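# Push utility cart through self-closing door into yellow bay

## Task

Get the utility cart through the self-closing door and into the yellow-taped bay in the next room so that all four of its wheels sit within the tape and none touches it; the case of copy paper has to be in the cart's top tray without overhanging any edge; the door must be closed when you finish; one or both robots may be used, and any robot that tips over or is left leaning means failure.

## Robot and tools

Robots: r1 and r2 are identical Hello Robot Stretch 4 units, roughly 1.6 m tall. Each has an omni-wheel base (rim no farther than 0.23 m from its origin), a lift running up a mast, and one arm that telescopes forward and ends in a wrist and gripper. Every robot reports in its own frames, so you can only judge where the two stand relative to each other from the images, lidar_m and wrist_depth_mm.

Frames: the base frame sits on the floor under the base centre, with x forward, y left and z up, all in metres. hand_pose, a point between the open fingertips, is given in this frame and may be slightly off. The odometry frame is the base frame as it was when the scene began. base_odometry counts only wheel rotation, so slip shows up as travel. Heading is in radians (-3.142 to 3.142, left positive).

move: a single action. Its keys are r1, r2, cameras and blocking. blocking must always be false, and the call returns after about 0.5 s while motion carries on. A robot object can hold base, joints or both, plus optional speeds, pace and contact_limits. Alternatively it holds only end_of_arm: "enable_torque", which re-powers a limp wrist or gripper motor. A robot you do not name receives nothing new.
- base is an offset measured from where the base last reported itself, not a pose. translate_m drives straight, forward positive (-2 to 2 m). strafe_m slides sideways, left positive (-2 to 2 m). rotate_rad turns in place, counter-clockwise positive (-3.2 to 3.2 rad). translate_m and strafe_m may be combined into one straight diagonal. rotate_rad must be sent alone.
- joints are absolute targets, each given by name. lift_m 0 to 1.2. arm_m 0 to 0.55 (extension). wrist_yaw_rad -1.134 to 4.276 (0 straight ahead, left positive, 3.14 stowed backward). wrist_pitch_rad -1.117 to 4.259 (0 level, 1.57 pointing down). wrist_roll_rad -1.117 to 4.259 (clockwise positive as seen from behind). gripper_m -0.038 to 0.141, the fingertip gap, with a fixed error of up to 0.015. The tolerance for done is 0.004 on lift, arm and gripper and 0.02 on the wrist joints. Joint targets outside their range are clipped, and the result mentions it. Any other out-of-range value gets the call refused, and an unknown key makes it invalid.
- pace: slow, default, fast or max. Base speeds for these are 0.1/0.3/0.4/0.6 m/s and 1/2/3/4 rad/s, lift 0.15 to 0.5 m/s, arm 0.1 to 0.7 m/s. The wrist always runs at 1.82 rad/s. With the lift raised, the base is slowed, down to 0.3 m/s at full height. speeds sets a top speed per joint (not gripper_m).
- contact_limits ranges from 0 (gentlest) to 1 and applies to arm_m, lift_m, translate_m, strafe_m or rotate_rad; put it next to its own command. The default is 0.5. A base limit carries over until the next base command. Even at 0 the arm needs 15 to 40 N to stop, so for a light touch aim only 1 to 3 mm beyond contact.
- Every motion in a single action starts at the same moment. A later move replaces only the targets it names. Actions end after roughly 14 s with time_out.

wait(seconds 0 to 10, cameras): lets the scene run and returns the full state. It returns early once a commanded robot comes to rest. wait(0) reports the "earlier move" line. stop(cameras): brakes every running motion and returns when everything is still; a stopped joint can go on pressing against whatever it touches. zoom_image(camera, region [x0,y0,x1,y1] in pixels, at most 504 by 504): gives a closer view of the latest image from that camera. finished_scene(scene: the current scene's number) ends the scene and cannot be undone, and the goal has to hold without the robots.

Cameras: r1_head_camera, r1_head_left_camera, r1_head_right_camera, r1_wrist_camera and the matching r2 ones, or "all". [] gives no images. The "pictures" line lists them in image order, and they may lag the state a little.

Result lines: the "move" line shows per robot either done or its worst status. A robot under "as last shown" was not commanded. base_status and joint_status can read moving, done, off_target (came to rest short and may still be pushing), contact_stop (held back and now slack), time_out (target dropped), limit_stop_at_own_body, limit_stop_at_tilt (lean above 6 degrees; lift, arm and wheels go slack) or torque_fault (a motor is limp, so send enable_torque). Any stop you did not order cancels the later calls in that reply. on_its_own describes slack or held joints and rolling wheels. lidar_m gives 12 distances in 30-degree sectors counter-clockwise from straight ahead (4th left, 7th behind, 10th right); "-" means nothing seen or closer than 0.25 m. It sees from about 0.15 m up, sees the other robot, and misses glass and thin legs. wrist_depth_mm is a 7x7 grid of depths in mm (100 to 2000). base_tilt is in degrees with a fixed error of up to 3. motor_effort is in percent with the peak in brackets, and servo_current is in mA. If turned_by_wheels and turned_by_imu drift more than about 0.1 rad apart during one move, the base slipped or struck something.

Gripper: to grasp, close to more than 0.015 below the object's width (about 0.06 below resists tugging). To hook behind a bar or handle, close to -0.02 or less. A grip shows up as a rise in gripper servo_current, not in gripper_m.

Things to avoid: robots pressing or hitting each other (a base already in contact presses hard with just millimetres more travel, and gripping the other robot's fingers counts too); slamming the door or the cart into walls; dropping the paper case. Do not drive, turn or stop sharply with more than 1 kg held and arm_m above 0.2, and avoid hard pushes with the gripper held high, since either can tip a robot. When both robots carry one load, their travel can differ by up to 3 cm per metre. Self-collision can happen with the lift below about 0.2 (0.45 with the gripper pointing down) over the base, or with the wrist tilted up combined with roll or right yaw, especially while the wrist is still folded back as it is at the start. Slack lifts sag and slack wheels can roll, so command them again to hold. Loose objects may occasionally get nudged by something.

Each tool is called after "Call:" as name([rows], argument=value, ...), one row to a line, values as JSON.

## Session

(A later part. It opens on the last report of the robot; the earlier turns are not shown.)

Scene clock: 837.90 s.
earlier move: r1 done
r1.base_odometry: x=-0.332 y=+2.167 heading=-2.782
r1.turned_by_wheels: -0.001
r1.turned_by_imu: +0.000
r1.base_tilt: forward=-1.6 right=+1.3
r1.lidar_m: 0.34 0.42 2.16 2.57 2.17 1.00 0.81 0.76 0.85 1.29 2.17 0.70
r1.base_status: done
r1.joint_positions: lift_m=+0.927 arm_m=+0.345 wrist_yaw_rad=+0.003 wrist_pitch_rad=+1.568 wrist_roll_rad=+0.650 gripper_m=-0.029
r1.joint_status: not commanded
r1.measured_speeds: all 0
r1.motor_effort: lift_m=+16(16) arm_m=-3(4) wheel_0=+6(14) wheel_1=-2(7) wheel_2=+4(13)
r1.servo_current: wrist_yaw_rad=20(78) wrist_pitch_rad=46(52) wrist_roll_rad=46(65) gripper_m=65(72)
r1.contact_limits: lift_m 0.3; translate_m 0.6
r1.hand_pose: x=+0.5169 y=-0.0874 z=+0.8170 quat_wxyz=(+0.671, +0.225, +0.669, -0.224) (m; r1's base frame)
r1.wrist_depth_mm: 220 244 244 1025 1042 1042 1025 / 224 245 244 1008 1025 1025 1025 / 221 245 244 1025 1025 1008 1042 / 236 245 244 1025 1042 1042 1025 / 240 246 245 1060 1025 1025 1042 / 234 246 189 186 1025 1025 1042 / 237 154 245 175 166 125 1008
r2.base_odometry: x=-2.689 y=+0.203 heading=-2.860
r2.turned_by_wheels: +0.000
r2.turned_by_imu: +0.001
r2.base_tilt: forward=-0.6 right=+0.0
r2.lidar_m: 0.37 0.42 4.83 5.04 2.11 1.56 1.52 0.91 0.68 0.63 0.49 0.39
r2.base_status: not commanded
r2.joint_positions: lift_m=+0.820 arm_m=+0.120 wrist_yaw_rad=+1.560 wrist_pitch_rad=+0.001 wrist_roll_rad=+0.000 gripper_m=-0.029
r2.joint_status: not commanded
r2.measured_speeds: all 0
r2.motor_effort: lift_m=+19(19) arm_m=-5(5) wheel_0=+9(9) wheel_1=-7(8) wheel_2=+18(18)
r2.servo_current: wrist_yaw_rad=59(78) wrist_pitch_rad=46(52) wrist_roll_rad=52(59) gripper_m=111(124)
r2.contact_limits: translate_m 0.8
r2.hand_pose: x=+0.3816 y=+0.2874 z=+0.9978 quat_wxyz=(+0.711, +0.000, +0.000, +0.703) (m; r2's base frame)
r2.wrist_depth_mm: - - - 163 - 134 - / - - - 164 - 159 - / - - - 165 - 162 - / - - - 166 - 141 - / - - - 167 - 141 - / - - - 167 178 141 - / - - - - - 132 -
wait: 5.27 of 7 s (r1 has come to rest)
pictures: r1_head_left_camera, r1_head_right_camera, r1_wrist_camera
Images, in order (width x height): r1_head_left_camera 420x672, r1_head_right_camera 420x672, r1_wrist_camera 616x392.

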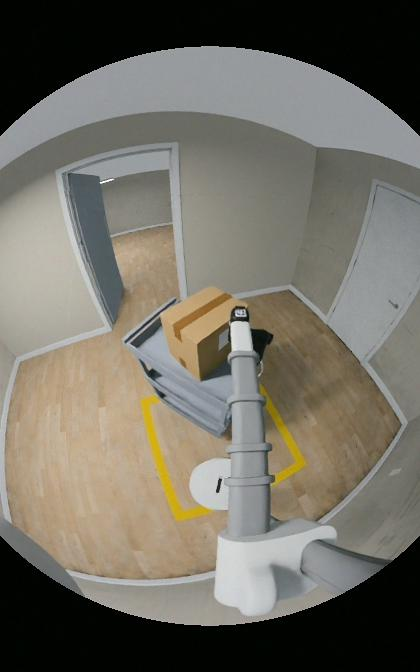

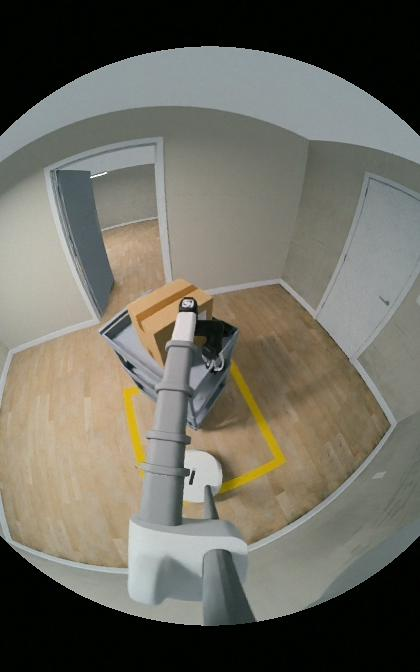

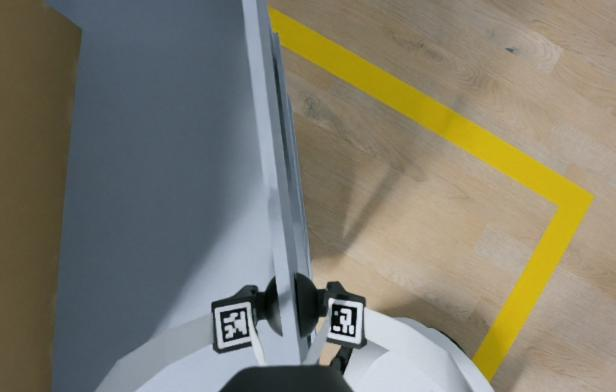

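Call:
move(blocking=false, cameras=[], r1={"base":{"translate_m":-0.324,"strafe_m":-0.194},"pace":"slow","contact_limits":{"translate_m":0.6}})

Call:
wait(seconds=7, cameras=["r1_head_right_camera","r1_head_left_camera","r1_wrist_camera"])

Call:
zoom_image(camera="r1_head_right_camera", region=[60, 260, 340, 540])

Call:
zoom_image(camera="r1_head_left_camera", region=[60, 260, 340, 540])

Scene clock: 850.53 s.
move: r1 moving
r1.base_odometry: x=-0.324 y=+2.178 heading=-2.780
r1.turned_by_wheels: +0.001
r1.turned_by_imu: +0.000
r1.base_tilt: forward=-1.6 right=+1.2
r1.lidar_m: 0.36 0.44 2.17 2.58 2.10 1.00 0.77 0.76 0.83 1.23 2.15 0.75
r1.base_status: translate_m moving; strafe_m moving
r1.joint_positions: lift_m=+0.927 arm_m=+0.345 wrist_yaw_rad=+0.003 wrist_pitch_rad=+1.564 wrist_roll_rad=+0.650 gripper_m=-0.029
r1.joint_status: not commanded
r1.measured_speeds: translate_m=-0.047 strafe_m=-0.028 rotate_rad=+0.002 lift_m=+0.000 arm_m=+0.000 wrist_yaw_rad=+0.000 wrist_pitch_rad=-0.018 wrist_roll_rad=+0.000
r1.motor_effort: lift_m=+16(16) arm_m=-3(4) wheel_0=+6(7) wheel_1=-4(7) wheel_2=+12(12)
r1.servo_current: wrist_yaw_rad=39(65) wrist_pitch_rad=46(52) wrist_roll_rad=39(59) gripper_m=59(72)
r1.contact_limits: lift_m 0.3; translate_m 0.6
r1.hand_pose: x=+0.5180 y=-0.0874 z=+0.8171 quat_wxyz=(+0.673, +0.225, +0.668, -0.224) (m; r1's base frame)
r1.wrist_depth_mm: 225 245 245 1042 1025 1025 1025 / 229 246 245 1042 1042 1025 1042 / 229 245 246 1060 1042 1042 1008 / 242 245 245 1060 1042 1025 1025 / 246 245 245 1060 1042 1008 1025 / 242 245 202 186 1025 1025 1025 / 245 151 244 175 161 1042 1025
r2: as last shown
r2.turned_by_imu: +0.002
r2.base_tilt: forward=-0.7 right=-0.1
r2.lidar_m: 0.38 0.41 4.84 5.07 2.10 1.59 1.52 0.90 0.68 0.65 0.51 0.38
r2.motor_effort: lift_m=+19(19) arm_m=-5(5) wheel_0=+9(9) wheel_1=-7(8) wheel_2=+17(18)
r2.servo_current: wrist_yaw_rad=52(72) wrist_pitch_rad=46(46) wrist_roll_rad=46(52) gripper_m=111(124)
r2.contact_limits: translate_m 0.8
r2.wrist_depth_mm: - - - 163 - 135 - / - - - 164 - 159 - / - - - 164 - 162 - / - - - 165 - 141 - / - - - 167 - 141 - / - - - 167 178 141 - / - - - - - 132 -
pictures: none
No camera images: "cameras" was empty.

Scene clock: 854.97 s.
earlier move: r1 done
r1.base_odometry: x=-0.098 y=+2.462 heading=-2.781
r1.turned_by_wheels: -0.001
r1.turned_by_imu: -0.002
r1.base_tilt: forward=-1.6 right=+1.3
r1.lidar_m: 0.37 0.48 2.55 2.63 1.18 0.54 0.41 0.41 0.45 0.68 2.12 0.62
r1.base_status: done
r1.joint_positions: lift_m=+0.927 arm_m=+0.345 wrist_yaw_rad=+0.003 wrist_pitch_rad=+1.563 wrist_roll_rad=+0.650 gripper_m=-0.029
r1.joint_status: not commanded
r1.measured_speeds: all 0
r1.motor_effort: lift_m=+16(16) arm_m=-4(4) wheel_0=+2(11) wheel_1=-3(8) wheel_2=+4(12)
r1.servo_current: wrist_yaw_rad=52(72) wrist_pitch_rad=46(59) wrist_roll_rad=46(65) gripper_m=65(72)
r1.contact_limits: lift_m 0.3; translate_m 0.6
r1.hand_pose: x=+0.5184 y=-0.0874 z=+0.8171 quat_wxyz=(+0.673, +0.226, +0.668, -0.224) (m; r1's base frame)
r1.wrist_depth_mm: 182 246 247 246 1025 1042 1060 / 200 246 246 246 1042 1025 1025 / 210 247 247 247 1008 1060 1008 / 222 246 246 246 1025 1042 1025 / 236 246 246 246 1025 1025 1025 / 245 246 185 196 180 1008 1060 / 245 245 245 175 176 809 1025
r2.base_odometry: x=-2.689 y=+0.203 heading=-2.860
r2.turned_by_wheels: +0.000
r2.turned_by_imu: +0.001
r2.base_tilt: forward=-0.7 right=+0.0
r2.lidar_m: 0.39 0.41 4.80 5.05 2.09 1.60 1.53 0.93 0.69 0.66 0.51 0.39
r2.base_status: not commanded
r2.joint_positions: lift_m=+0.820 arm_m=+0.120 wrist_yaw_rad=+1.560 wrist_pitch_rad=+0.001 wrist_roll_rad=+0.000 gripper_m=-0.029
r2.joint_status: not commanded
r2.measured_speeds: all 0
r2.motor_effort: lift_m=+19(19) arm_m=-5(5) wheel_0=+9(10) wheel_1=-7(8) wheel_2=+18(18)
r2.servo_current: wrist_yaw_rad=65(78) wrist_pitch_rad=39(46) wrist_roll_rad=39(59) gripper_m=117(124)
r2.contact_limits: translate_m 0.8
r2.hand_pose: x=+0.3816 y=+0.2874 z=+0.9978 quat_wxyz=(+0.711, +0.000, +0.000, +0.703) (m; r2's base frame)
r2.wrist_depth_mm: - - - 163 - 134 - / - - - 164 - 159 - / - - - 165 - 162 - / - - - 165 - 141 - / - - - 167 - 141 - / - - - 167 179 141 - / - - - - - 132 -
wait: 4.43 of 7 s (r1 has come to rest)
pictures: r1_head_left_camera, r1_head_right_camera, r1_wrist_camera
Images, in order (width x height): r1_head_left_camera 420x672, r1_head_right_camera 420x672, r1_wrist_camera 616x392.

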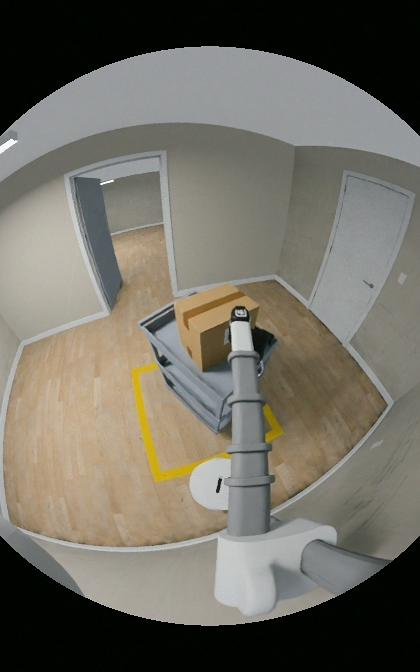

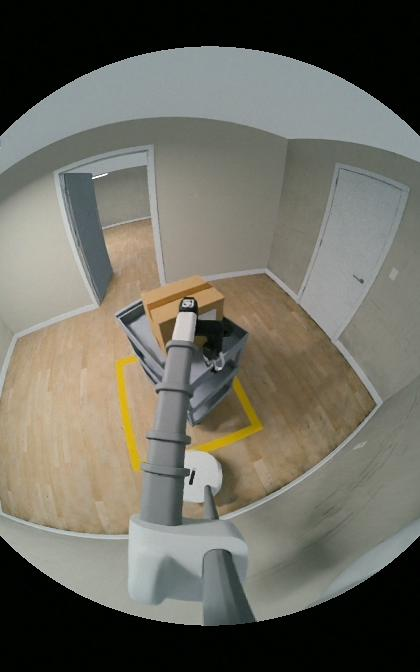

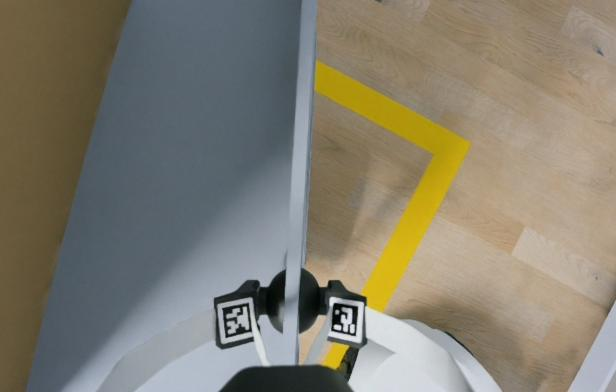

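Scaled by 1.800 from the camera's 420x672 image, which has a finer 600x960 frame.

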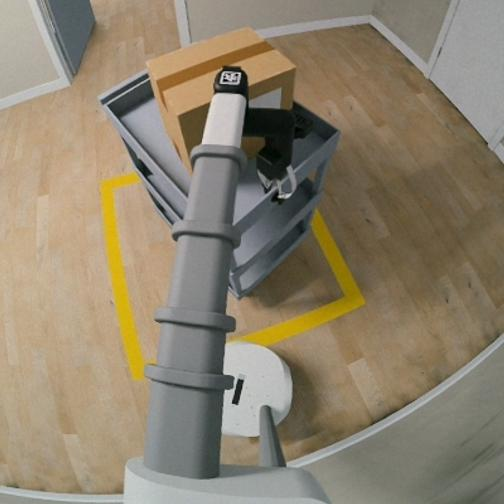

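Scaled by 1.800 from the camera's 420x672 image, which has a finer 600x960 frame.

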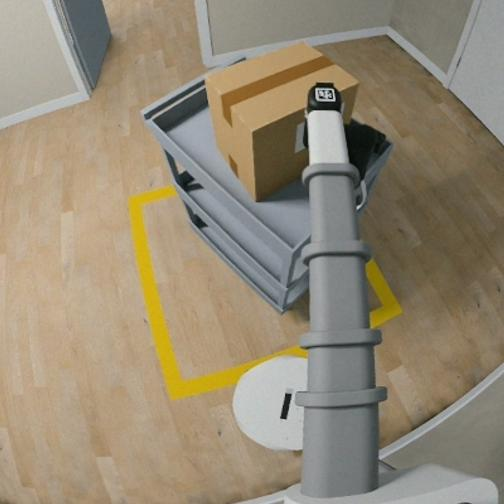

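Call:
move(blocking=false, cameras=[], r1={"joints":{"gripper_m":0.07}})

Call:
wait(seconds=2, cameras=["r1_wrist_camera"])

Call:
move(blocking=false, cameras=[], r1={"joints":{"lift_m":1.12}})

Call:
wait(seconds=3, cameras=["r1_wrist_camera"])

Scene clock: 865.87 s.
move: r1 moving
r1.base_odometry: x=-0.098 y=+2.462 heading=-2.781
r1.turned_by_wheels: +0.000
r1.turned_by_imu: -0.001
r1.base_tilt: forward=-1.5 right=+1.3
r1.lidar_m: 0.39 0.49 2.56 2.62 1.16 0.52 0.40 0.40 0.45 0.68 2.11 0.62
r1.base_status: not commanded
r1.joint_positions: lift_m=+0.927 arm_m=+0.345 wrist_yaw_rad=+0.003 wrist_pitch_rad=+1.563 wrist_roll_rad=+0.650 gripper_m=-0.004
r1.joint_status: gripper_m moving
r1.measured_speeds: translate_m=+0.000 strafe_m=+0.000 rotate_rad=+0.000 lift_m=+0.000 arm_m=+0.000 wrist_yaw_rad=+0.000 wrist_pitch_rad=+0.005 wrist_roll_rad=+0.000
r1.motor_effort: lift_m=+16(16) arm_m=-4(4) wheel_0=+2(3) wheel_1=-3(4) wheel_2=+4(4)
r1.servo_current: wrist_yaw_rad=46(52) wrist_pitch_rad=46(59) wrist_roll_rad=65(65) gripper_m=65(72)
r1.contact_limits: lift_m 0.3; translate_m 0.6
r1.hand_pose: x=+0.5183 y=-0.0874 z=+0.8171 quat_wxyz=(+0.673, +0.226, +0.668, -0.224) (m; r1's base frame)
r1.wrist_depth_mm: 182 246 246 247 1042 1042 1025 / 200 246 246 245 1008 1025 1025 / 208 246 245 245 1042 1025 1042 / 223 246 246 245 1042 1025 1042 / 238 245 246 244 1042 1042 1025 / 245 246 207 200 1025 1042 1025 / 245 246 245 148 154 1042 1025
r2: as last shown
r2.turned_by_imu: +0.002
r2.base_tilt: forward=-0.6 right=+0.0
r2.lidar_m: 0.38 0.43 4.80 5.10 2.10 1.59 1.53 0.92 0.69 0.65 0.48 0.39
r2.motor_effort: lift_m=+19(19) arm_m=-5(5) wheel_0=+9(10) wheel_1=-8(8) wheel_2=+17(18)
r2.servo_current: wrist_yaw_rad=72(78) wrist_pitch_rad=39(39) wrist_roll_rad=33(52) gripper_m=111(117)
r2.contact_limits: translate_m 0.8
r2.wrist_depth_mm: - - - 163 - 134 - / - - - 164 - 159 - / - - - 165 - 162 - / - - - 166 - 141 - / - - - 167 - 141 - / - - - 167 179 141 - / - - - - - 132 -
pictures: none
No camera images: "cameras" was empty.

Scene clock: 867.07 s.
earlier move: r1 done
r1.base_odometry: x=-0.098 y=+2.462 heading=-2.781
r1.turned_by_wheels: +0.000
r1.turned_by_imu: +0.000
r1.base_tilt: forward=-1.6 right=+1.3
r1.lidar_m: 0.38 0.46 2.58 2.63 1.16 0.50 0.40 0.40 0.46 0.68 2.12 0.61
r1.base_status: not commanded
r1.joint_positions: lift_m=+0.927 arm_m=+0.345 wrist_yaw_rad=+0.003 wrist_pitch_rad=+1.567 wrist_roll_rad=+0.650 gripper_m=+0.070
r1.joint_status: all done
r1.measured_speeds: all 0
r1.motor_effort: lift_m=+16(16) arm_m=-4(4) wheel_0=+2(3) wheel_1=-3(4) wheel_2=+4(4)
r1.servo_current: wrist_yaw_rad=39(65) wrist_pitch_rad=39(59) wrist_roll_rad=39(65) gripper_m=39(91)
r1.contact_limits: lift_m 0.3; translate_m 0.6
r1.hand_pose: x=+0.5171 y=-0.0874 z=+0.8170 quat_wxyz=(+0.672, +0.225, +0.669, -0.224) (m; r1's base frame)
r1.wrist_depth_mm: 187 245 245 244 1042 1025 1042 / 200 244 245 245 1042 1025 1025 / 211 244 245 245 1042 1025 1042 / 229 244 244 244 1025 1042 1025 / 244 244 245 244 1042 1025 1060 / 246 243 210 246 190 1042 1042 / 244 244 245 143 820 820 1025
r2.base_odometry: x=-2.689 y=+0.203 heading=-2.860
r2.turned_by_wheels: +0.000
r2.turned_by_imu: +0.000
r2.base_tilt: forward=-0.7 right=+0.0
r2.lidar_m: 0.36 0.41 4.82 5.03 2.10 1.58 1.54 0.92 0.68 0.66 0.49 0.40
r2.base_status: not commanded
r2.joint_positions: lift_m=+0.820 arm_m=+0.120 wrist_yaw_rad=+1.560 wrist_pitch_rad=+0.001 wrist_roll_rad=+0.000 gripper_m=-0.029
r2.joint_status: not commanded
r2.measured_speeds: all 0
r2.motor_effort: lift_m=+19(19) arm_m=-5(5) wheel_0=+9(10) wheel_1=-7(8) wheel_2=+17(18)
r2.servo_current: wrist_yaw_rad=59(78) wrist_pitch_rad=39(46) wrist_roll_rad=52(59) gripper_m=117(124)
r2.contact_limits: translate_m 0.8
r2.hand_pose: x=+0.3816 y=+0.2874 z=+0.9978 quat_wxyz=(+0.711, +0.000, +0.000, +0.703) (m; r2's base frame)
r2.wrist_depth_mm: - - - 163 - 134 - / - - - 164 - 159 - / - - - 164 - 161 - / - - - 165 - 140 - / - - - 166 - 141 - / - - - 166 178 141 - / - - - - - 131 -
wait: 1.20 of 2 s (r1 has come to rest)
pictures: r1_wrist_camera
Images, in order (width x height): r1_wrist_camera 616x392.

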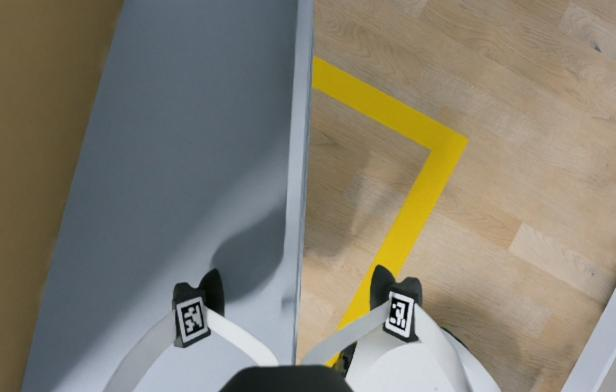

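Scene clock: 867.57 s.
move: r1 moving
r1.base_odometry: x=-0.098 y=+2.462 heading=-2.781
r1.turned_by_wheels: +0.000
r1.turned_by_imu: +0.000
r1.base_tilt: forward=-1.6 right=+1.3
r1.lidar_m: 0.39 0.47 2.56 2.63 1.14 0.53 0.41 0.39 0.46 0.70 2.11 0.64
r1.base_status: not commanded
r1.joint_positions: lift_m=+0.965 arm_m=+0.345 wrist_yaw_rad=+0.003 wrist_pitch_rad=+1.568 wrist_roll_rad=+0.650 gripper_m=+0.070
r1.joint_status: lift_m moving
r1.measured_speeds: translate_m=+0.000 strafe_m=+0.000 rotate_rad=+0.000 lift_m=+0.146 arm_m=+0.000 wrist_yaw_rad=+0.000 wrist_pitch_rad=+0.000 wrist_roll_rad=+0.000
r1.motor_effort: lift_m=+27(27) arm_m=-3(4) wheel_0=+2(3) wheel_1=-3(3) wheel_2=+4(4)
r1.servo_current: wrist_yaw_rad=65(65) wrist_pitch_rad=52(52) wrist_roll_rad=65(65) gripper_m=39(46)
r1.contact_limits: translate_m 0.6
r1.hand_pose: x=+0.5170 y=-0.0874 z=+0.8544 quat_wxyz=(+0.671, +0.225, +0.669, -0.224) (m; r1's base frame)
r1.wrist_depth_mm: 190 273 276 276 1078 1042 1042 / 202 276 277 278 1078 1042 1078 / 211 277 277 277 1060 1042 1060 / 230 277 276 278 1060 1078 1078 / 244 277 276 277 1078 1060 1060 / 256 276 210 277 191 1060 1060 / 274 276 276 143 842 866 1060
r2: as last shown
r2.base_tilt: forward=-0.6 right=+0.0
r2.lidar_m: 0.39 0.42 4.80 5.05 2.08 1.61 1.54 0.91 0.69 0.66 0.49 0.37
r2.motor_effort: lift_m=+19(19) arm_m=-5(5) wheel_0=+9(9) wheel_1=-7(8) wheel_2=+18(18)
r2.servo_current: wrist_yaw_rad=65(72) wrist_pitch_rad=39(46) wrist_roll_rad=52(65) gripper_m=117(124)
r2.contact_limits: translate_m 0.8
r2.wrist_depth_mm: - - - 163 - 134 - / - - - 164 - 159 - / - - - 165 - 162 - / - - - 165 - 141 - / - - - 166 - 141 - / - - - 167 179 141 - / - - - - - 132 -
pictures: none
No camera images: "cameras" was empty.

Scene clock: 868.97 s.
earlier move: r1 done
r1.base_odometry: x=-0.098 y=+2.462 heading=-2.781
r1.turned_by_wheels: +0.000
r1.turned_by_imu: +0.000
r1.base_tilt: forward=-1.6 right=+1.3
r1.lidar_m: 0.38 0.48 2.56 2.63 1.15 0.52 0.41 0.41 0.46 0.68 2.11 0.63
r1.base_status: not commanded
r1.joint_positions: lift_m=+1.120 arm_m=+0.345 wrist_yaw_rad=+0.003 wrist_pitch_rad=+1.568 wrist_roll_rad=+0.650 gripper_m=+0.070
r1.joint_status: all done
r1.measured_speeds: all 0
r1.motor_effort: lift_m=+24(27) arm_m=-3(4) wheel_0=+2(3) wheel_1=-3(3) wheel_2=+4(4)
r1.servo_current: wrist_yaw_rad=59(65) wrist_pitch_rad=33(52) wrist_roll_rad=65(65) gripper_m=33(46)
r1.contact_limits: translate_m 0.6
r1.hand_pose: x=+0.5170 y=-0.0874 z=+1.0093 quat_wxyz=(+0.671, +0.225, +0.669, -0.224) (m; r1's base frame)
r1.wrist_depth_mm: 190 267 436 436 1229 1205 1229 / 202 287 433 436 1229 1229 1205 / 213 315 436 439 1229 1255 1229 / 226 338 436 1229 1229 1229 1229 / 239 377 439 1229 1229 1205 1229 / 258 394 197 436 190 1229 1205 / 274 342 436 143 1025 1229 -
r2.base_odometry: x=-2.689 y=+0.203 heading=-2.860
r2.turned_by_wheels: +0.000
r2.turned_by_imu: +0.000
r2.base_tilt: forward=-0.7 right=+0.0
r2.lidar_m: 0.38 0.43 4.83 5.07 2.08 1.58 1.55 0.93 0.68 0.66 0.49 0.38
r2.base_status: not commanded
r2.joint_positions: lift_m=+0.820 arm_m=+0.120 wrist_yaw_rad=+1.560 wrist_pitch_rad=+0.001 wrist_roll_rad=+0.000 gripper_m=-0.029
r2.joint_status: not commanded
r2.measured_speeds: all 0
r2.motor_effort: lift_m=+19(19) arm_m=-5(5) wheel_0=+9(9) wheel_1=-8(8) wheel_2=+18(18)
r2.servo_current: wrist_yaw_rad=65(72) wrist_pitch_rad=39(46) wrist_roll_rad=33(65) gripper_m=111(124)
r2.contact_limits: translate_m 0.8
r2.hand_pose: x=+0.3816 y=+0.2874 z=+0.9978 quat_wxyz=(+0.711, +0.000, +0.000, +0.703) (m; r2's base frame)
r2.wrist_depth_mm: - - - 163 - 134 - / - - - 164 - 159 - / - - - 165 - 162 - / - - - 165 - 140 - / - - - 167 - 142 - / - - - 167 178 141 - / - - - - - 132 -
wait: 1.40 of 3 s (r1 has come to rest)
pictures: r1_wrist_camera
Images, in order (width x height): r1_wrist_camera 616x392.

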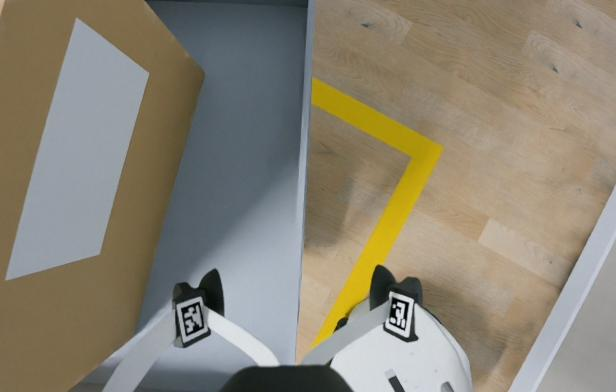

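Call:
move(blocking=false, cameras=[], r1={"joints":{"arm_m":0.03}}, r2={"base":{"translate_m":0.155},"joints":{"wrist_yaw_rad":1.0},"speeds":{"wrist_yaw_rad":0.3},"pace":"slow"})

Call:
wait(seconds=3, cameras=["r2_head_camera","r2_head_left_camera","r2_wrist_camera"])

Scene clock: 906.07 s.
move: r1 moving; r2 moving
r1.base_odometry: x=-0.098 y=+2.462 heading=-2.781
r1.turned_by_wheels: +0.000
r1.turned_by_imu: -0.002
r1.base_tilt: forward=-1.6 right=+1.3
r1.lidar_m: 0.35 0.46 2.56 2.63 1.14 0.51 0.41 0.39 0.45 0.69 2.12 0.63
r1.base_status: not commanded
r1.joint_positions: lift_m=+1.120 arm_m=+0.294 wrist_yaw_rad=+0.003 wrist_pitch_rad=+1.568 wrist_roll_rad=+0.650 gripper_m=+0.070
r1.joint_status: arm_m moving
r1.measured_speeds: translate_m=+0.000 strafe_m=+0.000 rotate_rad=+0.000 lift_m=+0.000 arm_m=-0.195 wrist_yaw_rad=+0.000 wrist_pitch_rad=+0.000 wrist_roll_rad=+0.000
r1.motor_effort: lift_m=+24(24) arm_m=-4(7) wheel_0=+2(3) wheel_1=-3(3) wheel_2=+4(4)
r1.servo_current: wrist_yaw_rad=52(65) wrist_pitch_rad=39(52) wrist_roll_rad=46(72) gripper_m=46(46)
r1.contact_limits: translate_m 0.6
r1.hand_pose: x=+0.4662 y=-0.0874 z=+1.0093 quat_wxyz=(+0.671, +0.225, +0.669, -0.224) (m; r1's base frame)
r1.wrist_depth_mm: 236 332 433 1255 1205 1229 1229 / 249 359 433 1229 1205 1205 1229 / 262 384 436 1205 1205 1205 1229 / 279 418 436 1255 1205 1229 1205 / 301 436 436 1229 1205 1229 1205 / 319 439 197 1160 191 1229 1229 / 436 158 436 143 1008 1229 -
r2.base_odometry: x=-2.700 y=+0.199 heading=-2.858
r2.turned_by_wheels: +0.002
r2.turned_by_imu: +0.011
r2.base_tilt: forward=-0.6 right=+0.0
r2.lidar_m: 0.40 0.45 4.82 5.02 2.11 1.60 1.55 0.88 0.70 0.66 0.48 0.37
r2.base_status: translate_m moving
r2.joint_positions: lift_m=+0.820 arm_m=+0.120 wrist_yaw_rad=+1.457 wrist_pitch_rad=+0.001 wrist_roll_rad=+0.000 gripper_m=-0.029
r2.joint_status: wrist_yaw_rad moving
r2.measured_speeds: translate_m=+0.047 strafe_m=+0.001 rotate_rad=+0.000 lift_m=+0.000 arm_m=+0.000 wrist_yaw_rad=-0.292 wrist_pitch_rad=+0.000 wrist_roll_rad=+0.000
r2.motor_effort: lift_m=+19(19) arm_m=-5(5) wheel_0=+24(24) wheel_1=+6(8) wheel_2=+0(15)
r2.servo_current: wrist_yaw_rad=91(137) wrist_pitch_rad=39(46) wrist_roll_rad=39(52) gripper_m=117(124)
r2.hand_pose: x=+0.4107 y=+0.2766 z=+0.9978 quat_wxyz=(+0.746, +0.000, +0.000, +0.666) (m; r2's base frame)
r2.wrist_depth_mm: - - - 163 - 125 - / - - - 165 - 129 - / - - - 166 - 131 - / - - - 166 - 149 - / - - - 168 - 132 - / - - 184 170 179 118 - / - - - - - - -
pictures: none
No camera images: "cameras" was empty.

Scene clock: 907.63 s.
earlier move: r1 done; r2 moving
r1.base_odometry: x=-0.098 y=+2.463 heading=-2.781
r1.turned_by_wheels: +0.000
r1.turned_by_imu: +0.000
r1.base_tilt: forward=-1.6 right=+1.3
r1.lidar_m: 0.38 0.44 2.56 2.64 1.15 0.54 0.40 0.39 0.42 0.70 2.12 0.62
r1.base_status: not commanded
r1.joint_positions: lift_m=+1.120 arm_m=+0.030 wrist_yaw_rad=+0.002 wrist_pitch_rad=+1.568 wrist_roll_rad=+0.650 gripper_m=+0.070
r1.joint_status: all done
r1.measured_speeds: all 0
r1.motor_effort: lift_m=+24(24) arm_m=-4(8) wheel_0=+3(3) wheel_1=-3(3) wheel_2=+3(4)
r1.servo_current: wrist_yaw_rad=39(65) wrist_pitch_rad=33(52) wrist_roll_rad=65(72) gripper_m=46(46)
r1.contact_limits: translate_m 0.6
r1.hand_pose: x=+0.2019 y=-0.0874 z=+1.0094 quat_wxyz=(+0.671, +0.225, +0.670, -0.225) (m; r1's base frame)
r1.wrist_depth_mm: 433 413 1229 1205 1182 1229 1182 / 430 413 1205 1229 1229 1205 1229 / 436 421 1205 1229 1255 1229 - / 1229 1205 1229 1205 1229 1205 - / 1205 1205 1205 1008 1229 1205 - / 1205 1229 191 991 190 - - / 1229 1229 1205 151 1025 - -
r2.base_odometry: x=-2.826 y=+0.162 heading=-2.858
r2.turned_by_wheels: +0.000
r2.turned_by_imu: +0.021
r2.base_tilt: forward=-0.6 right=+0.0
r2.lidar_m: 0.44 0.48 4.75 5.11 2.23 1.74 1.70 0.92 0.70 0.63 0.46 0.40
r2.base_status: translate_m moving
r2.joint_positions: lift_m=+0.820 arm_m=+0.120 wrist_yaw_rad=+1.013 wrist_pitch_rad=+0.001 wrist_roll_rad=+0.000 gripper_m=-0.029
r2.joint_status: wrist_yaw_rad moving
r2.measured_speeds: translate_m=+0.058 strafe_m=-0.002 rotate_rad=+0.006 lift_m=+0.000 arm_m=+0.000 wrist_yaw_rad=-0.073 wrist_pitch_rad=+0.000 wrist_roll_rad=+0.000
r2.motor_effort: lift_m=+18(19) arm_m=-5(6) wheel_0=+18(25) wheel_1=+2(8) wheel_2=+8(15)
r2.servo_current: wrist_yaw_rad=52(169) wrist_pitch_rad=46(46) wrist_roll_rad=46(59) gripper_m=111(124)
r2.hand_pose: x=+0.5178 y=+0.1984 z=+0.9978 quat_wxyz=(+0.874, +0.000, +0.000, +0.485) (m; r2's base frame)
r2.wrist_depth_mm: - - - 164 226 135 - / - - - 165 229 137 - / - - - 166 231 138 - / - - - 165 236 149 - / - - - 169 - 150 - / - - 183 167 180 140 - / - - - - 213 126 -
wait: 1.57 of 3 s (r1 has come to rest)
pictures: r2_head_camera, r2_head_left_camera, r2_wrist_camera
Images, in order (width x height): r2_head_camera 420x560, r2_head_left_camera 420x672, r2_wrist_camera 616x392.

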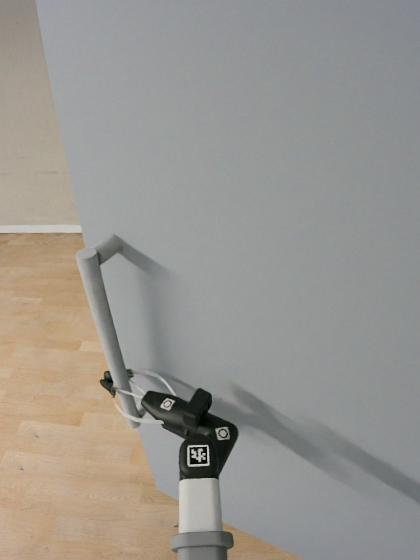

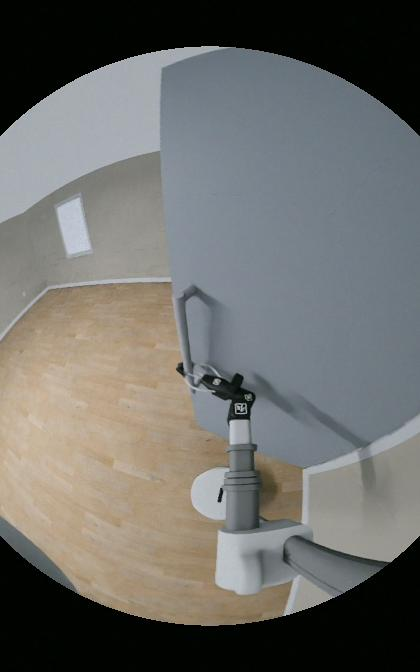

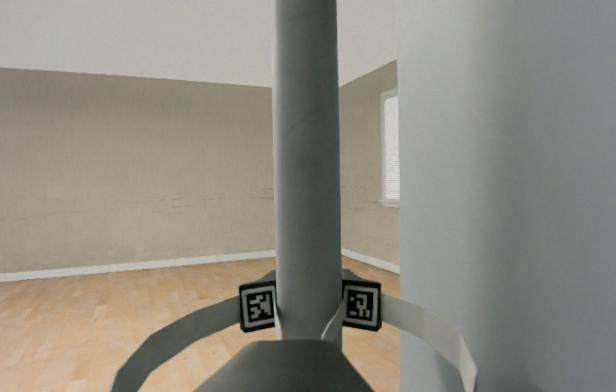

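Call:
move(blocking=false, cameras=[], r2={"base":{"translate_m":0.18,"strafe_m":-0.026},"joints":{"wrist_yaw_rad":0.4},"speeds":{"wrist_yaw_rad":0.3},"pace":"slow"})

Call:
wait(seconds=4, cameras=["r2_head_camera"])

Scene clock: 911.83 s.
earlier move: r2 done
move: r2 moving
r1: as last shown
r1.lidar_m: 0.36 0.49 2.57 2.62 1.15 0.51 0.42 0.40 0.47 0.69 2.11 0.63
r1.motor_effort: lift_m=+24(24) arm_m=-5(5) wheel_0=+2(2) wheel_1=-3(3) wheel_2=+3(3)
r1.servo_current: wrist_yaw_rad=46(65) wrist_pitch_rad=26(46) wrist_roll_rad=46(65) gripper_m=39(52)
r1.contact_limits: translate_m 0.6
r1.wrist_depth_mm: 433 413 1205 1229 1229 1255 1255 / 433 418 1205 1205 1205 1229 1229 / 436 418 1182 1229 1205 1229 - / 1229 1229 1205 1205 1229 1229 - / 1229 1229 1255 1025 1205 1205 - / 1229 1229 193 1025 191 - - / 1205 1229 1229 152 1008 - -
r2.base_odometry: x=-2.850 y=+0.157 heading=-2.856
r2.turned_by_wheels: +0.002
r2.turned_by_imu: +0.005
r2.base_tilt: forward=-0.7 right=+0.0
r2.lidar_m: 0.43 0.53 4.76 5.11 2.30 1.76 1.72 0.89 0.70 0.62 0.42 0.41
r2.base_status: translate_m moving; strafe_m moving
r2.joint_positions: lift_m=+0.820 arm_m=+0.120 wrist_yaw_rad=+0.899 wrist_pitch_rad=+0.001 wrist_roll_rad=+0.000 gripper_m=-0.029
r2.joint_status: wrist_yaw_rad moving
r2.measured_speeds: translate_m=+0.048 strafe_m=-0.006 rotate_rad=+0.002 lift_m=+0.000 arm_m=+0.000 wrist_yaw_rad=-0.255 wrist_pitch_rad=+0.000 wrist_roll_rad=+0.000
r2.motor_effort: lift_m=+19(19) arm_m=-5(6) wheel_0=+23(23) wheel_1=+3(5) wheel_2=+6(7)
r2.servo_current: wrist_yaw_rad=208(208) wrist_pitch_rad=39(46) wrist_roll_rad=52(59) gripper_m=117(117)
r2.hand_pose: x=+0.5390 y=+0.1712 z=+0.9978 quat_wxyz=(+0.901, +0.000, +0.000, +0.434) (m; r2's base frame)
r2.wrist_depth_mm: - - - 162 214 135 - / - - - 165 216 137 - / - - - 166 220 139 - / - - - 167 222 149 - / - - - 167 224 140 - / - - 186 167 179 140 - / - - - - 205 124 -
pictures: none
No camera images: "cameras" was empty.

Scene clock: 914.43 s.
earlier move: r2 done
r1.base_odometry: x=-0.098 y=+2.463 heading=-2.781
r1.turned_by_wheels: +0.000
r1.turned_by_imu: +0.000
r1.base_tilt: forward=-1.6 right=+1.3
r1.lidar_m: 0.36 0.48 2.56 2.61 1.13 0.53 0.40 0.39 0.46 0.69 2.11 0.60
r1.base_status: not commanded
r1.joint_positions: lift_m=+1.120 arm_m=+0.030 wrist_yaw_rad=+0.002 wrist_pitch_rad=+1.568 wrist_roll_rad=+0.650 gripper_m=+0.070
r1.joint_status: not commanded
r1.measured_speeds: all 0
r1.motor_effort: lift_m=+24(24) arm_m=-4(5) wheel_0=+2(3) wheel_1=-3(3) wheel_2=+3(3)
r1.servo_current: wrist_yaw_rad=52(65) wrist_pitch_rad=33(46) wrist_roll_rad=52(85) gripper_m=39(52)
r1.contact_limits: translate_m 0.6
r1.hand_pose: x=+0.2019 y=-0.0874 z=+1.0094 quat_wxyz=(+0.671, +0.225, +0.670, -0.225) (m; r1's base frame)
r1.wrist_depth_mm: 433 415 1205 1229 1229 1229 1255 / 430 418 1229 1182 1229 1229 1205 / 433 421 1205 1205 1205 1205 - / 1205 1255 1229 1205 1229 1205 - / 1229 1229 1229 991 1229 1229 - / 1255 1205 192 1008 191 - - / 1229 1229 1229 151 1008 - -
r2.base_odometry: x=-3.018 y=+0.134 heading=-2.859
r2.turned_by_wheels: -0.002
r2.turned_by_imu: +0.015
r2.base_tilt: forward=-0.6 right=+0.0
r2.lidar_m: 0.51 3.07 4.49 5.15 2.46 1.94 1.88 0.89 0.68 0.50 0.39 0.42
r2.base_status: done
r2.joint_positions: lift_m=+0.820 arm_m=+0.120 wrist_yaw_rad=+0.403 wrist_pitch_rad=+0.001 wrist_roll_rad=+0.000 gripper_m=-0.029
r2.joint_status: all done
r2.measured_speeds: all 0
r2.motor_effort: lift_m=+19(19) arm_m=-6(6) wheel_0=+0(26) wheel_1=+1(7) wheel_2=+4(13)
r2.servo_current: wrist_yaw_rad=52(345) wrist_pitch_rad=39(46) wrist_roll_rad=33(65) gripper_m=111(124)
r2.hand_pose: x=+0.5906 y=+0.0327 z=+0.9978 quat_wxyz=(+0.980, +0.000, +0.001, +0.200) (m; r2's base frame)
r2.wrist_depth_mm: - - - 164 222 155 - / - - - 163 211 156 - / - - - 167 228 158 - / - - - 166 229 159 135 / - - - 168 229 160 135 / - - 185 168 181 160 135 / - - - - 218 147 -
wait: 2.60 of 4 s (r2 has come to rest)
pictures: r2_head_camera
Images, in order (width x height): r2_head_camera 420x560.

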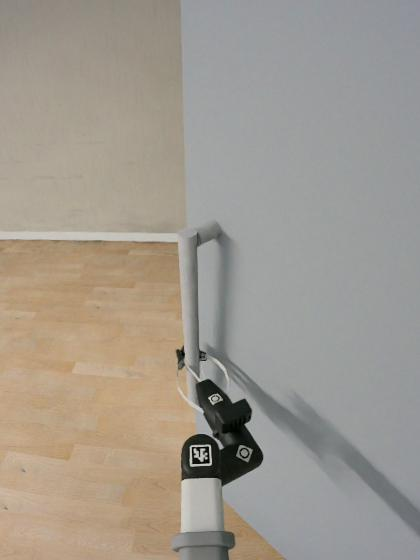

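Call:
move(blocking=false, cameras=[], r2={"base":{"translate_m":0.214,"strafe_m":-0.062},"joints":{"wrist_yaw_rad":-0.3},"speeds":{"wrist_yaw_rad":0.3},"pace":"slow"})

Call:
wait(seconds=4, cameras=["r2_head_camera","r2_wrist_camera"])

Scene clock: 920.40 s.
move: r2 moving
r1: as last shown
r1.lidar_m: 0.37 0.49 2.58 2.62 1.14 0.54 0.41 0.38 0.46 0.68 2.12 0.63
r1.servo_current: wrist_yaw_rad=59(59) wrist_pitch_rad=39(46) wrist_roll_rad=65(65) gripper_m=39(52)
r1.contact_limits: translate_m 0.6
r1.wrist_depth_mm: 433 413 1205 1205 1205 1229 1229 / 433 418 1229 1229 1255 1205 1205 / 430 418 1229 1205 1229 1229 - / 1229 1229 1229 1229 1229 1229 - / 1205 1205 1205 1008 1229 1205 - / 1255 1205 191 1025 191 - - / 1205 1229 1205 151 1025 - -
r2.base_odometry: x=-3.031 y=+0.133 heading=-2.857
r2.turned_by_wheels: +0.002
r2.turned_by_imu: +0.003
r2.base_tilt: forward=-0.6 right=+0.1
r2.lidar_m: 0.52 3.07 4.48 5.13 2.49 1.96 1.90 0.88 0.68 0.48 0.40 0.41
r2.base_status: translate_m moving; strafe_m moving
r2.joint_positions: lift_m=+0.820 arm_m=+0.120 wrist_yaw_rad=+0.309 wrist_pitch_rad=+0.001 wrist_roll_rad=+0.000 gripper_m=-0.029
r2.joint_status: wrist_yaw_rad moving
r2.measured_speeds: translate_m=+0.050 strafe_m=-0.014 rotate_rad=+0.004 lift_m=+0.000 arm_m=+0.000 wrist_yaw_rad=-0.235 wrist_pitch_rad=+0.000 wrist_roll_rad=+0.000
r2.motor_effort: lift_m=+19(19) arm_m=-6(6) wheel_0=+10(12) wheel_1=+3(4) wheel_2=+8(8)
r2.servo_current: wrist_yaw_rad=351(351) wrist_pitch_rad=39(46) wrist_roll_rad=46(59) gripper_m=117(117)
r2.hand_pose: x=+0.5923 y=+0.0046 z=+0.9978 quat_wxyz=(+0.988, +0.000, +0.001, +0.154) (m; r2's base frame)
r2.wrist_depth_mm: - - - 162 213 153 - / - - - 163 215 155 - / - - - 165 229 156 - / - - - 165 219 156 129 / - - - 167 232 157 134 / - - 186 168 181 151 135 / - - - - 210 145 -
pictures: none
No camera images: "cameras" was empty.

Scene clock: 923.37 s.
earlier move: r2 off_target
r1.base_odometry: x=-0.098 y=+2.463 heading=-2.781
r1.turned_by_wheels: +0.000
r1.turned_by_imu: +0.000
r1.base_tilt: forward=-1.6 right=+1.3
r1.lidar_m: 0.37 0.48 2.56 2.62 1.15 0.53 0.39 0.39 0.44 0.68 2.12 0.63
r1.base_status: not commanded
r1.joint_positions: lift_m=+1.120 arm_m=+0.030 wrist_yaw_rad=+0.002 wrist_pitch_rad=+1.568 wrist_roll_rad=+0.650 gripper_m=+0.070
r1.joint_status: not commanded
r1.measured_speeds: all 0
r1.motor_effort: lift_m=+24(24) arm_m=-5(5) wheel_0=+3(3) wheel_1=-3(3) wheel_2=+3(3)
r1.servo_current: wrist_yaw_rad=46(65) wrist_pitch_rad=52(52) wrist_roll_rad=26(72) gripper_m=46(52)
r1.contact_limits: translate_m 0.6
r1.hand_pose: x=+0.2019 y=-0.0874 z=+1.0094 quat_wxyz=(+0.671, +0.225, +0.670, -0.225) (m; r1's base frame)
r1.wrist_depth_mm: 430 413 1205 1205 1229 1229 1229 / 436 415 1229 1255 1205 1229 1229 / 433 421 1205 1229 1229 1229 - / 1205 1205 1229 1205 1229 1229 - / 1229 1229 1229 1008 1205 1229 - / 1205 1229 193 1025 191 - - / 1205 1229 1255 152 1008 - -
r2.base_odometry: x=-3.241 y=+0.133 heading=-2.858
r2.turned_by_wheels: -0.002
r2.turned_by_imu: +0.004
r2.base_tilt: forward=-0.6 right=+0.1
r2.lidar_m: 0.53 2.84 4.17 5.16 2.74 2.14 1.81 0.84 0.54 0.41 0.37 0.42
r2.base_status: done
r2.joint_positions: lift_m=+0.820 arm_m=+0.120 wrist_yaw_rad=-0.270 wrist_pitch_rad=+0.001 wrist_roll_rad=+0.000 gripper_m=-0.029
r2.joint_status: wrist_yaw_rad off_target (ended at -0.270, target -0.300)
r2.measured_speeds: all 0
r2.on_its_own: wrist_yaw_rad is at rest, and its servo_current (208 mA) is outside its rest range (0 to 104 mA)
r2.motor_effort: lift_m=+19(19) arm_m=-6(6) wheel_0=-3(20) wheel_1=+3(7) wheel_2=+5(16)
r2.servo_current: wrist_yaw_rad=208(891) wrist_pitch_rad=33(52) wrist_roll_rad=46(59) gripper_m=111(124)
r2.hand_pose: x=+0.5456 y=-0.1612 z=+0.9978 quat_wxyz=(+0.991, +0.000, +0.001, -0.135) (m; r2's base frame)
r2.wrist_depth_mm: - - - 162 213 177 - / - - - 163 213 174 155 / - - - 165 215 174 - / - - - 167 216 176 - / - - - 167 219 176 - / - - 186 168 180 177 - / - - - - 213 167 -
wait: 2.97 of 4 s (r2 has come to rest)
pictures: r2_head_camera, r2_wrist_camera
Images, in order (width x height): r2_head_camera 420x560, r2_wrist_camera 616x392.

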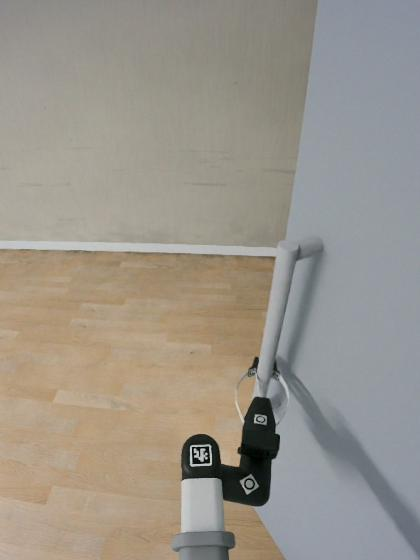

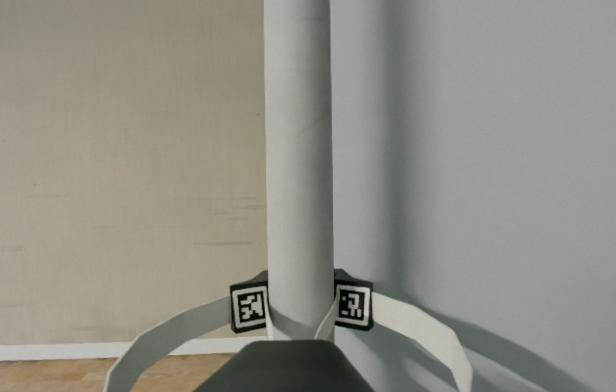

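Call:
move(blocking=false, cameras=[], r2={"base":{"translate_m":0.06,"strafe_m":-0.18},"joints":{"wrist_yaw_rad":-0.4},"speeds":{"wrist_yaw_rad":0.3},"pace":"slow"})

Call:
wait(seconds=4, cameras=["r2_head_camera","r2_head_right_camera","r2_wrist_camera"])

Scene clock: 937.97 s.
move: r2 moving
r1: as last shown
r1.turned_by_imu: -0.001
r1.lidar_m: 0.37 0.47 2.56 2.63 1.14 0.54 0.40 0.39 0.46 0.69 2.11 0.63
r1.motor_effort: lift_m=+24(24) arm_m=-4(5) wheel_0=+2(3) wheel_1=-3(3) wheel_2=+3(3)
r1.servo_current: wrist_yaw_rad=52(72) wrist_pitch_rad=39(46) wrist_roll_rad=39(59) gripper_m=39(46)
r1.contact_limits: translate_m 0.6
r1.wrist_depth_mm: 436 415 1205 1255 1229 1229 1205 / 433 418 1229 1229 1255 1229 1205 / 433 424 1229 1229 1205 1255 - / 1229 1205 1205 1229 1229 1205 - / 1229 1229 1229 1042 1255 1229 - / 1205 1255 192 1008 191 - - / 1229 1229 1281 151 1008 - -
r2.base_odometry: x=-3.248 y=+0.143 heading=-2.857
r2.turned_by_wheels: +0.001
r2.turned_by_imu: +0.004
r2.base_tilt: forward=-0.6 right=+0.0
r2.lidar_m: 0.51 2.82 4.17 5.18 2.74 2.18 1.77 0.82 0.54 0.41 0.38 0.43
r2.base_status: translate_m moving; strafe_m moving
r2.joint_positions: lift_m=+0.820 arm_m=+0.120 wrist_yaw_rad=-0.327 wrist_pitch_rad=+0.001 wrist_roll_rad=+0.000 gripper_m=-0.029
r2.joint_status: wrist_yaw_rad moving
r2.measured_speeds: translate_m=+0.015 strafe_m=-0.046 rotate_rad=+0.001 lift_m=+0.000 arm_m=+0.000 wrist_yaw_rad=-0.012 wrist_pitch_rad=+0.000 wrist_roll_rad=+0.000
r2.motor_effort: lift_m=+19(19) arm_m=-6(6) wheel_0=+8(8) wheel_1=-8(8) wheel_2=+14(15)
r2.servo_current: wrist_yaw_rad=975(975) wrist_pitch_rad=46(46) wrist_roll_rad=52(52) gripper_m=117(124)
r2.hand_pose: x=+0.5361 y=-0.1754 z=+0.9978 quat_wxyz=(+0.987, +0.000, +0.001, -0.163) (m; r2's base frame)
r2.wrist_depth_mm: - - - 164 211 172 - / - - - 164 206 169 - / - - - 169 208 174 - / - - - 169 216 176 - / - - - 167 212 172 155 / - - 185 170 193 173 155 / - - - - 206 168 -
pictures: none
No camera images: "cameras" was empty.

Scene clock: 940.63 s.
earlier move: r2 torque_fault
torque_fault: r2.wrist_yaw_rad switched itself off since the last result.
r1.base_odometry: x=-0.098 y=+2.463 heading=-2.781
r1.turned_by_wheels: +0.000
r1.turned_by_imu: +0.000
r1.base_tilt: forward=-1.6 right=+1.3
r1.lidar_m: 0.40 0.46 2.57 2.64 1.16 0.54 0.39 0.36 0.45 0.69 2.11 0.64
r1.base_status: not commanded
r1.joint_positions: lift_m=+1.120 arm_m=+0.030 wrist_yaw_rad=+0.002 wrist_pitch_rad=+1.568 wrist_roll_rad=+0.650 gripper_m=+0.070
r1.joint_status: not commanded
r1.measured_speeds: all 0
r1.motor_effort: lift_m=+24(24) arm_m=-5(5) wheel_0=+2(3) wheel_1=-3(3) wheel_2=+3(3)
r1.servo_current: wrist_yaw_rad=52(72) wrist_pitch_rad=46(59) wrist_roll_rad=46(65) gripper_m=46(52)
r1.contact_limits: translate_m 0.6
r1.hand_pose: x=+0.2019 y=-0.0874 z=+1.0094 quat_wxyz=(+0.671, +0.225, +0.670, -0.225) (m; r1's base frame)
r1.wrist_depth_mm: 433 415 1229 1229 1229 1229 1229 / 433 413 1229 1229 1229 1229 1205 / 439 418 1205 1229 1229 1229 - / 1205 1229 1229 1229 1255 1205 - / 1205 1229 1229 991 1229 1205 - / 1229 1205 192 1008 190 - - / 1205 1229 1255 151 1025 - -
r2.base_odometry: x=-3.349 y=+0.289 heading=-2.859
r2.turned_by_wheels: -0.003
r2.turned_by_imu: -0.006
r2.base_tilt: forward=-0.6 right=+0.1
r2.lidar_m: 0.52 2.78 4.07 5.34 2.88 2.21 1.35 0.61 0.38 0.30 0.29 0.37
r2.base_status: done
r2.joint_positions: lift_m=+0.820 arm_m=+0.120 wrist_yaw_rad=-0.148 wrist_pitch_rad=+0.001 wrist_roll_rad=+0.000 gripper_m=-0.029
r2.joint_status: wrist_yaw_rad torque_fault (moved +0.076 of -0.130)
r2.measured_speeds: all 0
r2.on_its_own: wrist_yaw_rad is off since a torque_fault, until you send "end_of_arm": "enable_torque" (your -0.400 is given up)
r2.motor_effort: lift_m=+19(19) arm_m=-6(6) wheel_0=-11(12) wheel_1=-8(13) wheel_2=+2(16)
r2.servo_current: wrist_yaw_rad=46(982) wrist_pitch_rad=46(46) wrist_roll_rad=59(59) gripper_m=104(124)
r2.hand_pose: x=+0.5634 y=-0.1289 z=+0.9978 quat_wxyz=(+0.997, +0.000, +0.001, -0.074) (m; r2's base frame)
r2.wrist_depth_mm: - - - 164 219 158 - / - - - 166 220 166 - / - - - 167 235 162 138 / - - - 165 236 162 139 / - - - 168 225 163 - / - - 184 167 182 163 - / - - - - 216 151 -
wait: 2.67 of 4 s (r2 has come to rest)
pictures: r2_head_camera, r2_head_right_camera, r2_wrist_camera
Images, in order (width x height): r2_head_camera 420x560, r2_head_right_camera 420x672, r2_wrist_camera 616x392.

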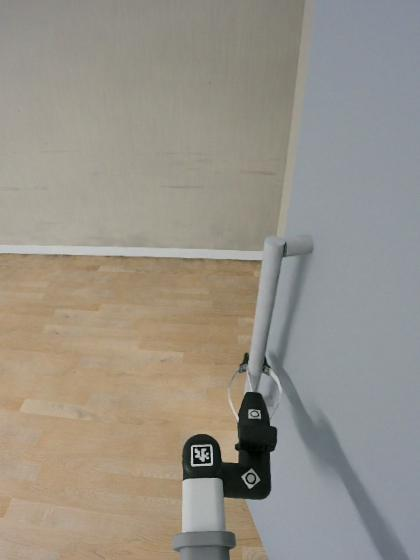

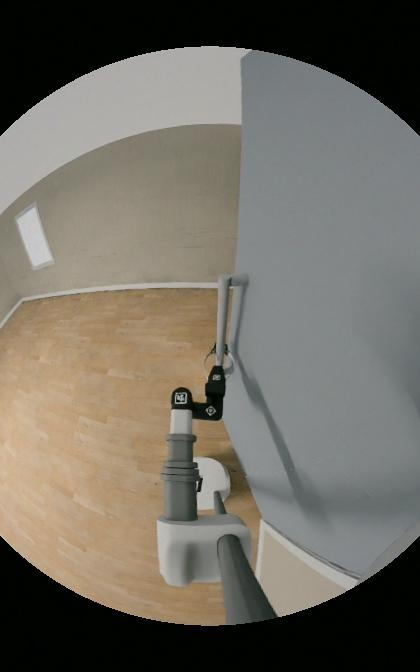

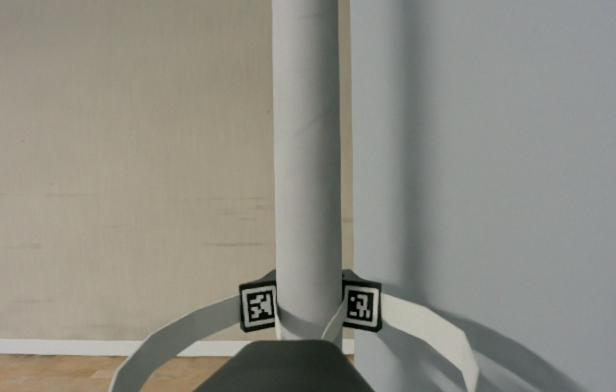

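Call:
move(r2={"end_of_arm":"enable_torque"}, blocking=false, cameras=["r2_head_camera","r2_head_right_camera","r2_wrist_camera","r1_head_camera"])

Scene clock: 956.30 s.
r1: as last shown
r1.turned_by_imu: -0.001
r1.base_tilt: forward=-1.6 right=+1.2
r1.lidar_m: 0.36 0.50 2.57 2.64 1.12 0.52 0.42 0.39 0.43 0.65 2.12 0.62
r1.motor_effort: lift_m=+24(24) arm_m=-4(5) wheel_0=+3(3) wheel_1=-3(3) wheel_2=+3(3)
r1.servo_current: wrist_yaw_rad=33(59) wrist_pitch_rad=39(39) wrist_roll_rad=59(59) gripper_m=46(46)
r1.contact_limits: translate_m 0.6
r1.wrist_depth_mm: 433 410 1205 1182 1229 1229 1229 / 433 415 1205 1205 1182 1182 1229 / 433 418 1205 1229 1229 1205 - / 1255 1205 1229 1229 1229 1255 - / 1205 1205 1229 1025 1229 1229 - / 1205 1281 192 1008 191 - - / 1255 1229 1255 151 1025 - -
r2.base_odometry: x=-3.349 y=+0.289 heading=-2.859
r2.turned_by_wheels: +0.000
r2.turned_by_imu: +0.002
r2.base_tilt: forward=-0.5 right=+0.1
r2.lidar_m: 0.53 2.74 4.01 5.34 2.84 2.24 1.38 0.58 0.37 0.31 0.30 0.35
r2.base_status: not commanded
r2.joint_positions: lift_m=+0.820 arm_m=+0.120 wrist_yaw_rad=-0.148 wrist_pitch_rad=+0.001 wrist_roll_rad=+0.000 gripper_m=-0.029
r2.joint_status: not commanded
r2.measured_speeds: all 0
r2.end_of_arm: enable_torque: each motor that was off is on again
r2.on_its_own: wrist_yaw_rad is held at -0.148, not at your -0.400, since a torque_fault
r2.motor_effort: lift_m=+19(19) arm_m=-6(6) wheel_0=-11(12) wheel_1=-8(8) wheel_2=+2(3)
r2.servo_current: wrist_yaw_rad=52(52) wrist_pitch_rad=39(46) wrist_roll_rad=39(52) gripper_m=104(117)
r2.hand_pose: x=+0.5634 y=-0.1289 z=+0.9978 quat_wxyz=(+0.997, +0.000, +0.001, -0.074) (m; r2's base frame)
r2.wrist_depth_mm: - - - 164 218 159 - / - - - 166 221 165 - / - - - 167 234 161 138 / - - - 165 236 163 139 / - - - 169 225 163 - / - - 183 167 182 163 - / - - - - 215 151 -
pictures: r1_head_camera, r2_head_camera, r2_head_right_camera, r2_wrist_camera
Images, in order (width x height): r1_head_camera 420x560, r2_head_camera 420x560, r2_head_right_camera 420x672, r2_wrist_camera 616x392.

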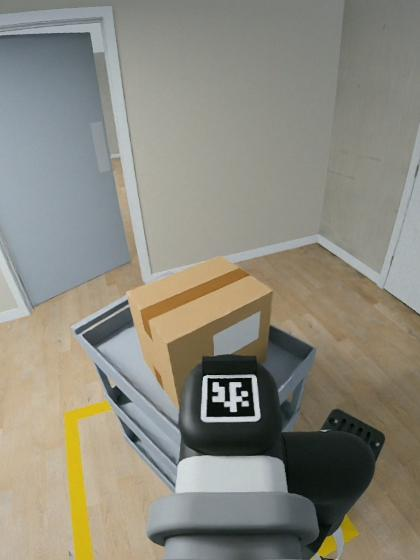

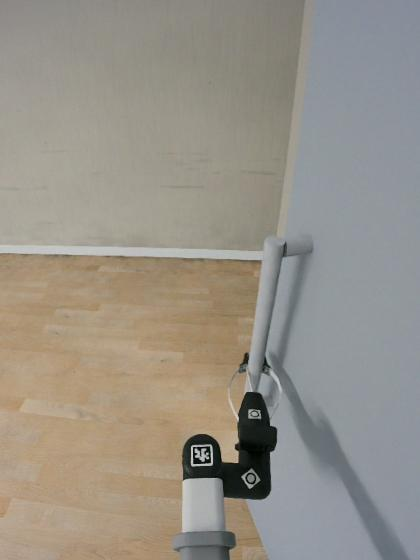

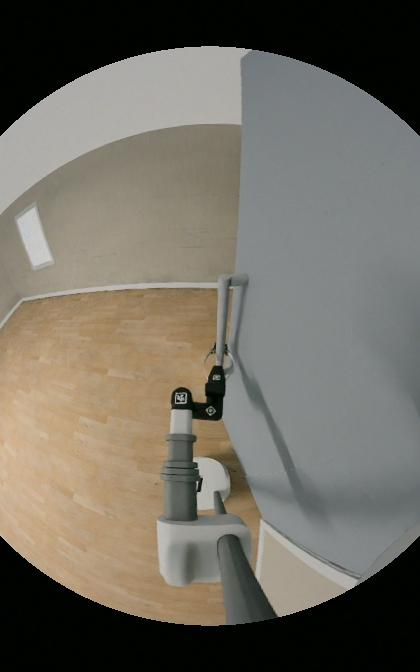

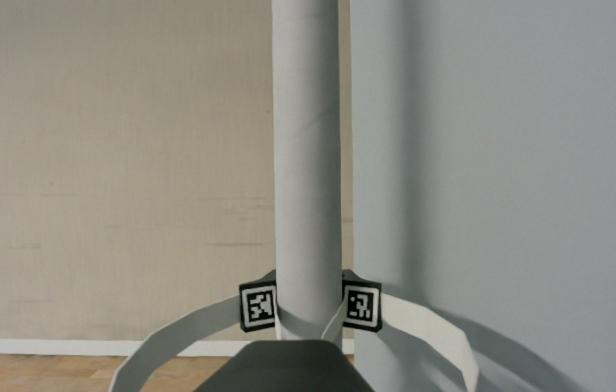

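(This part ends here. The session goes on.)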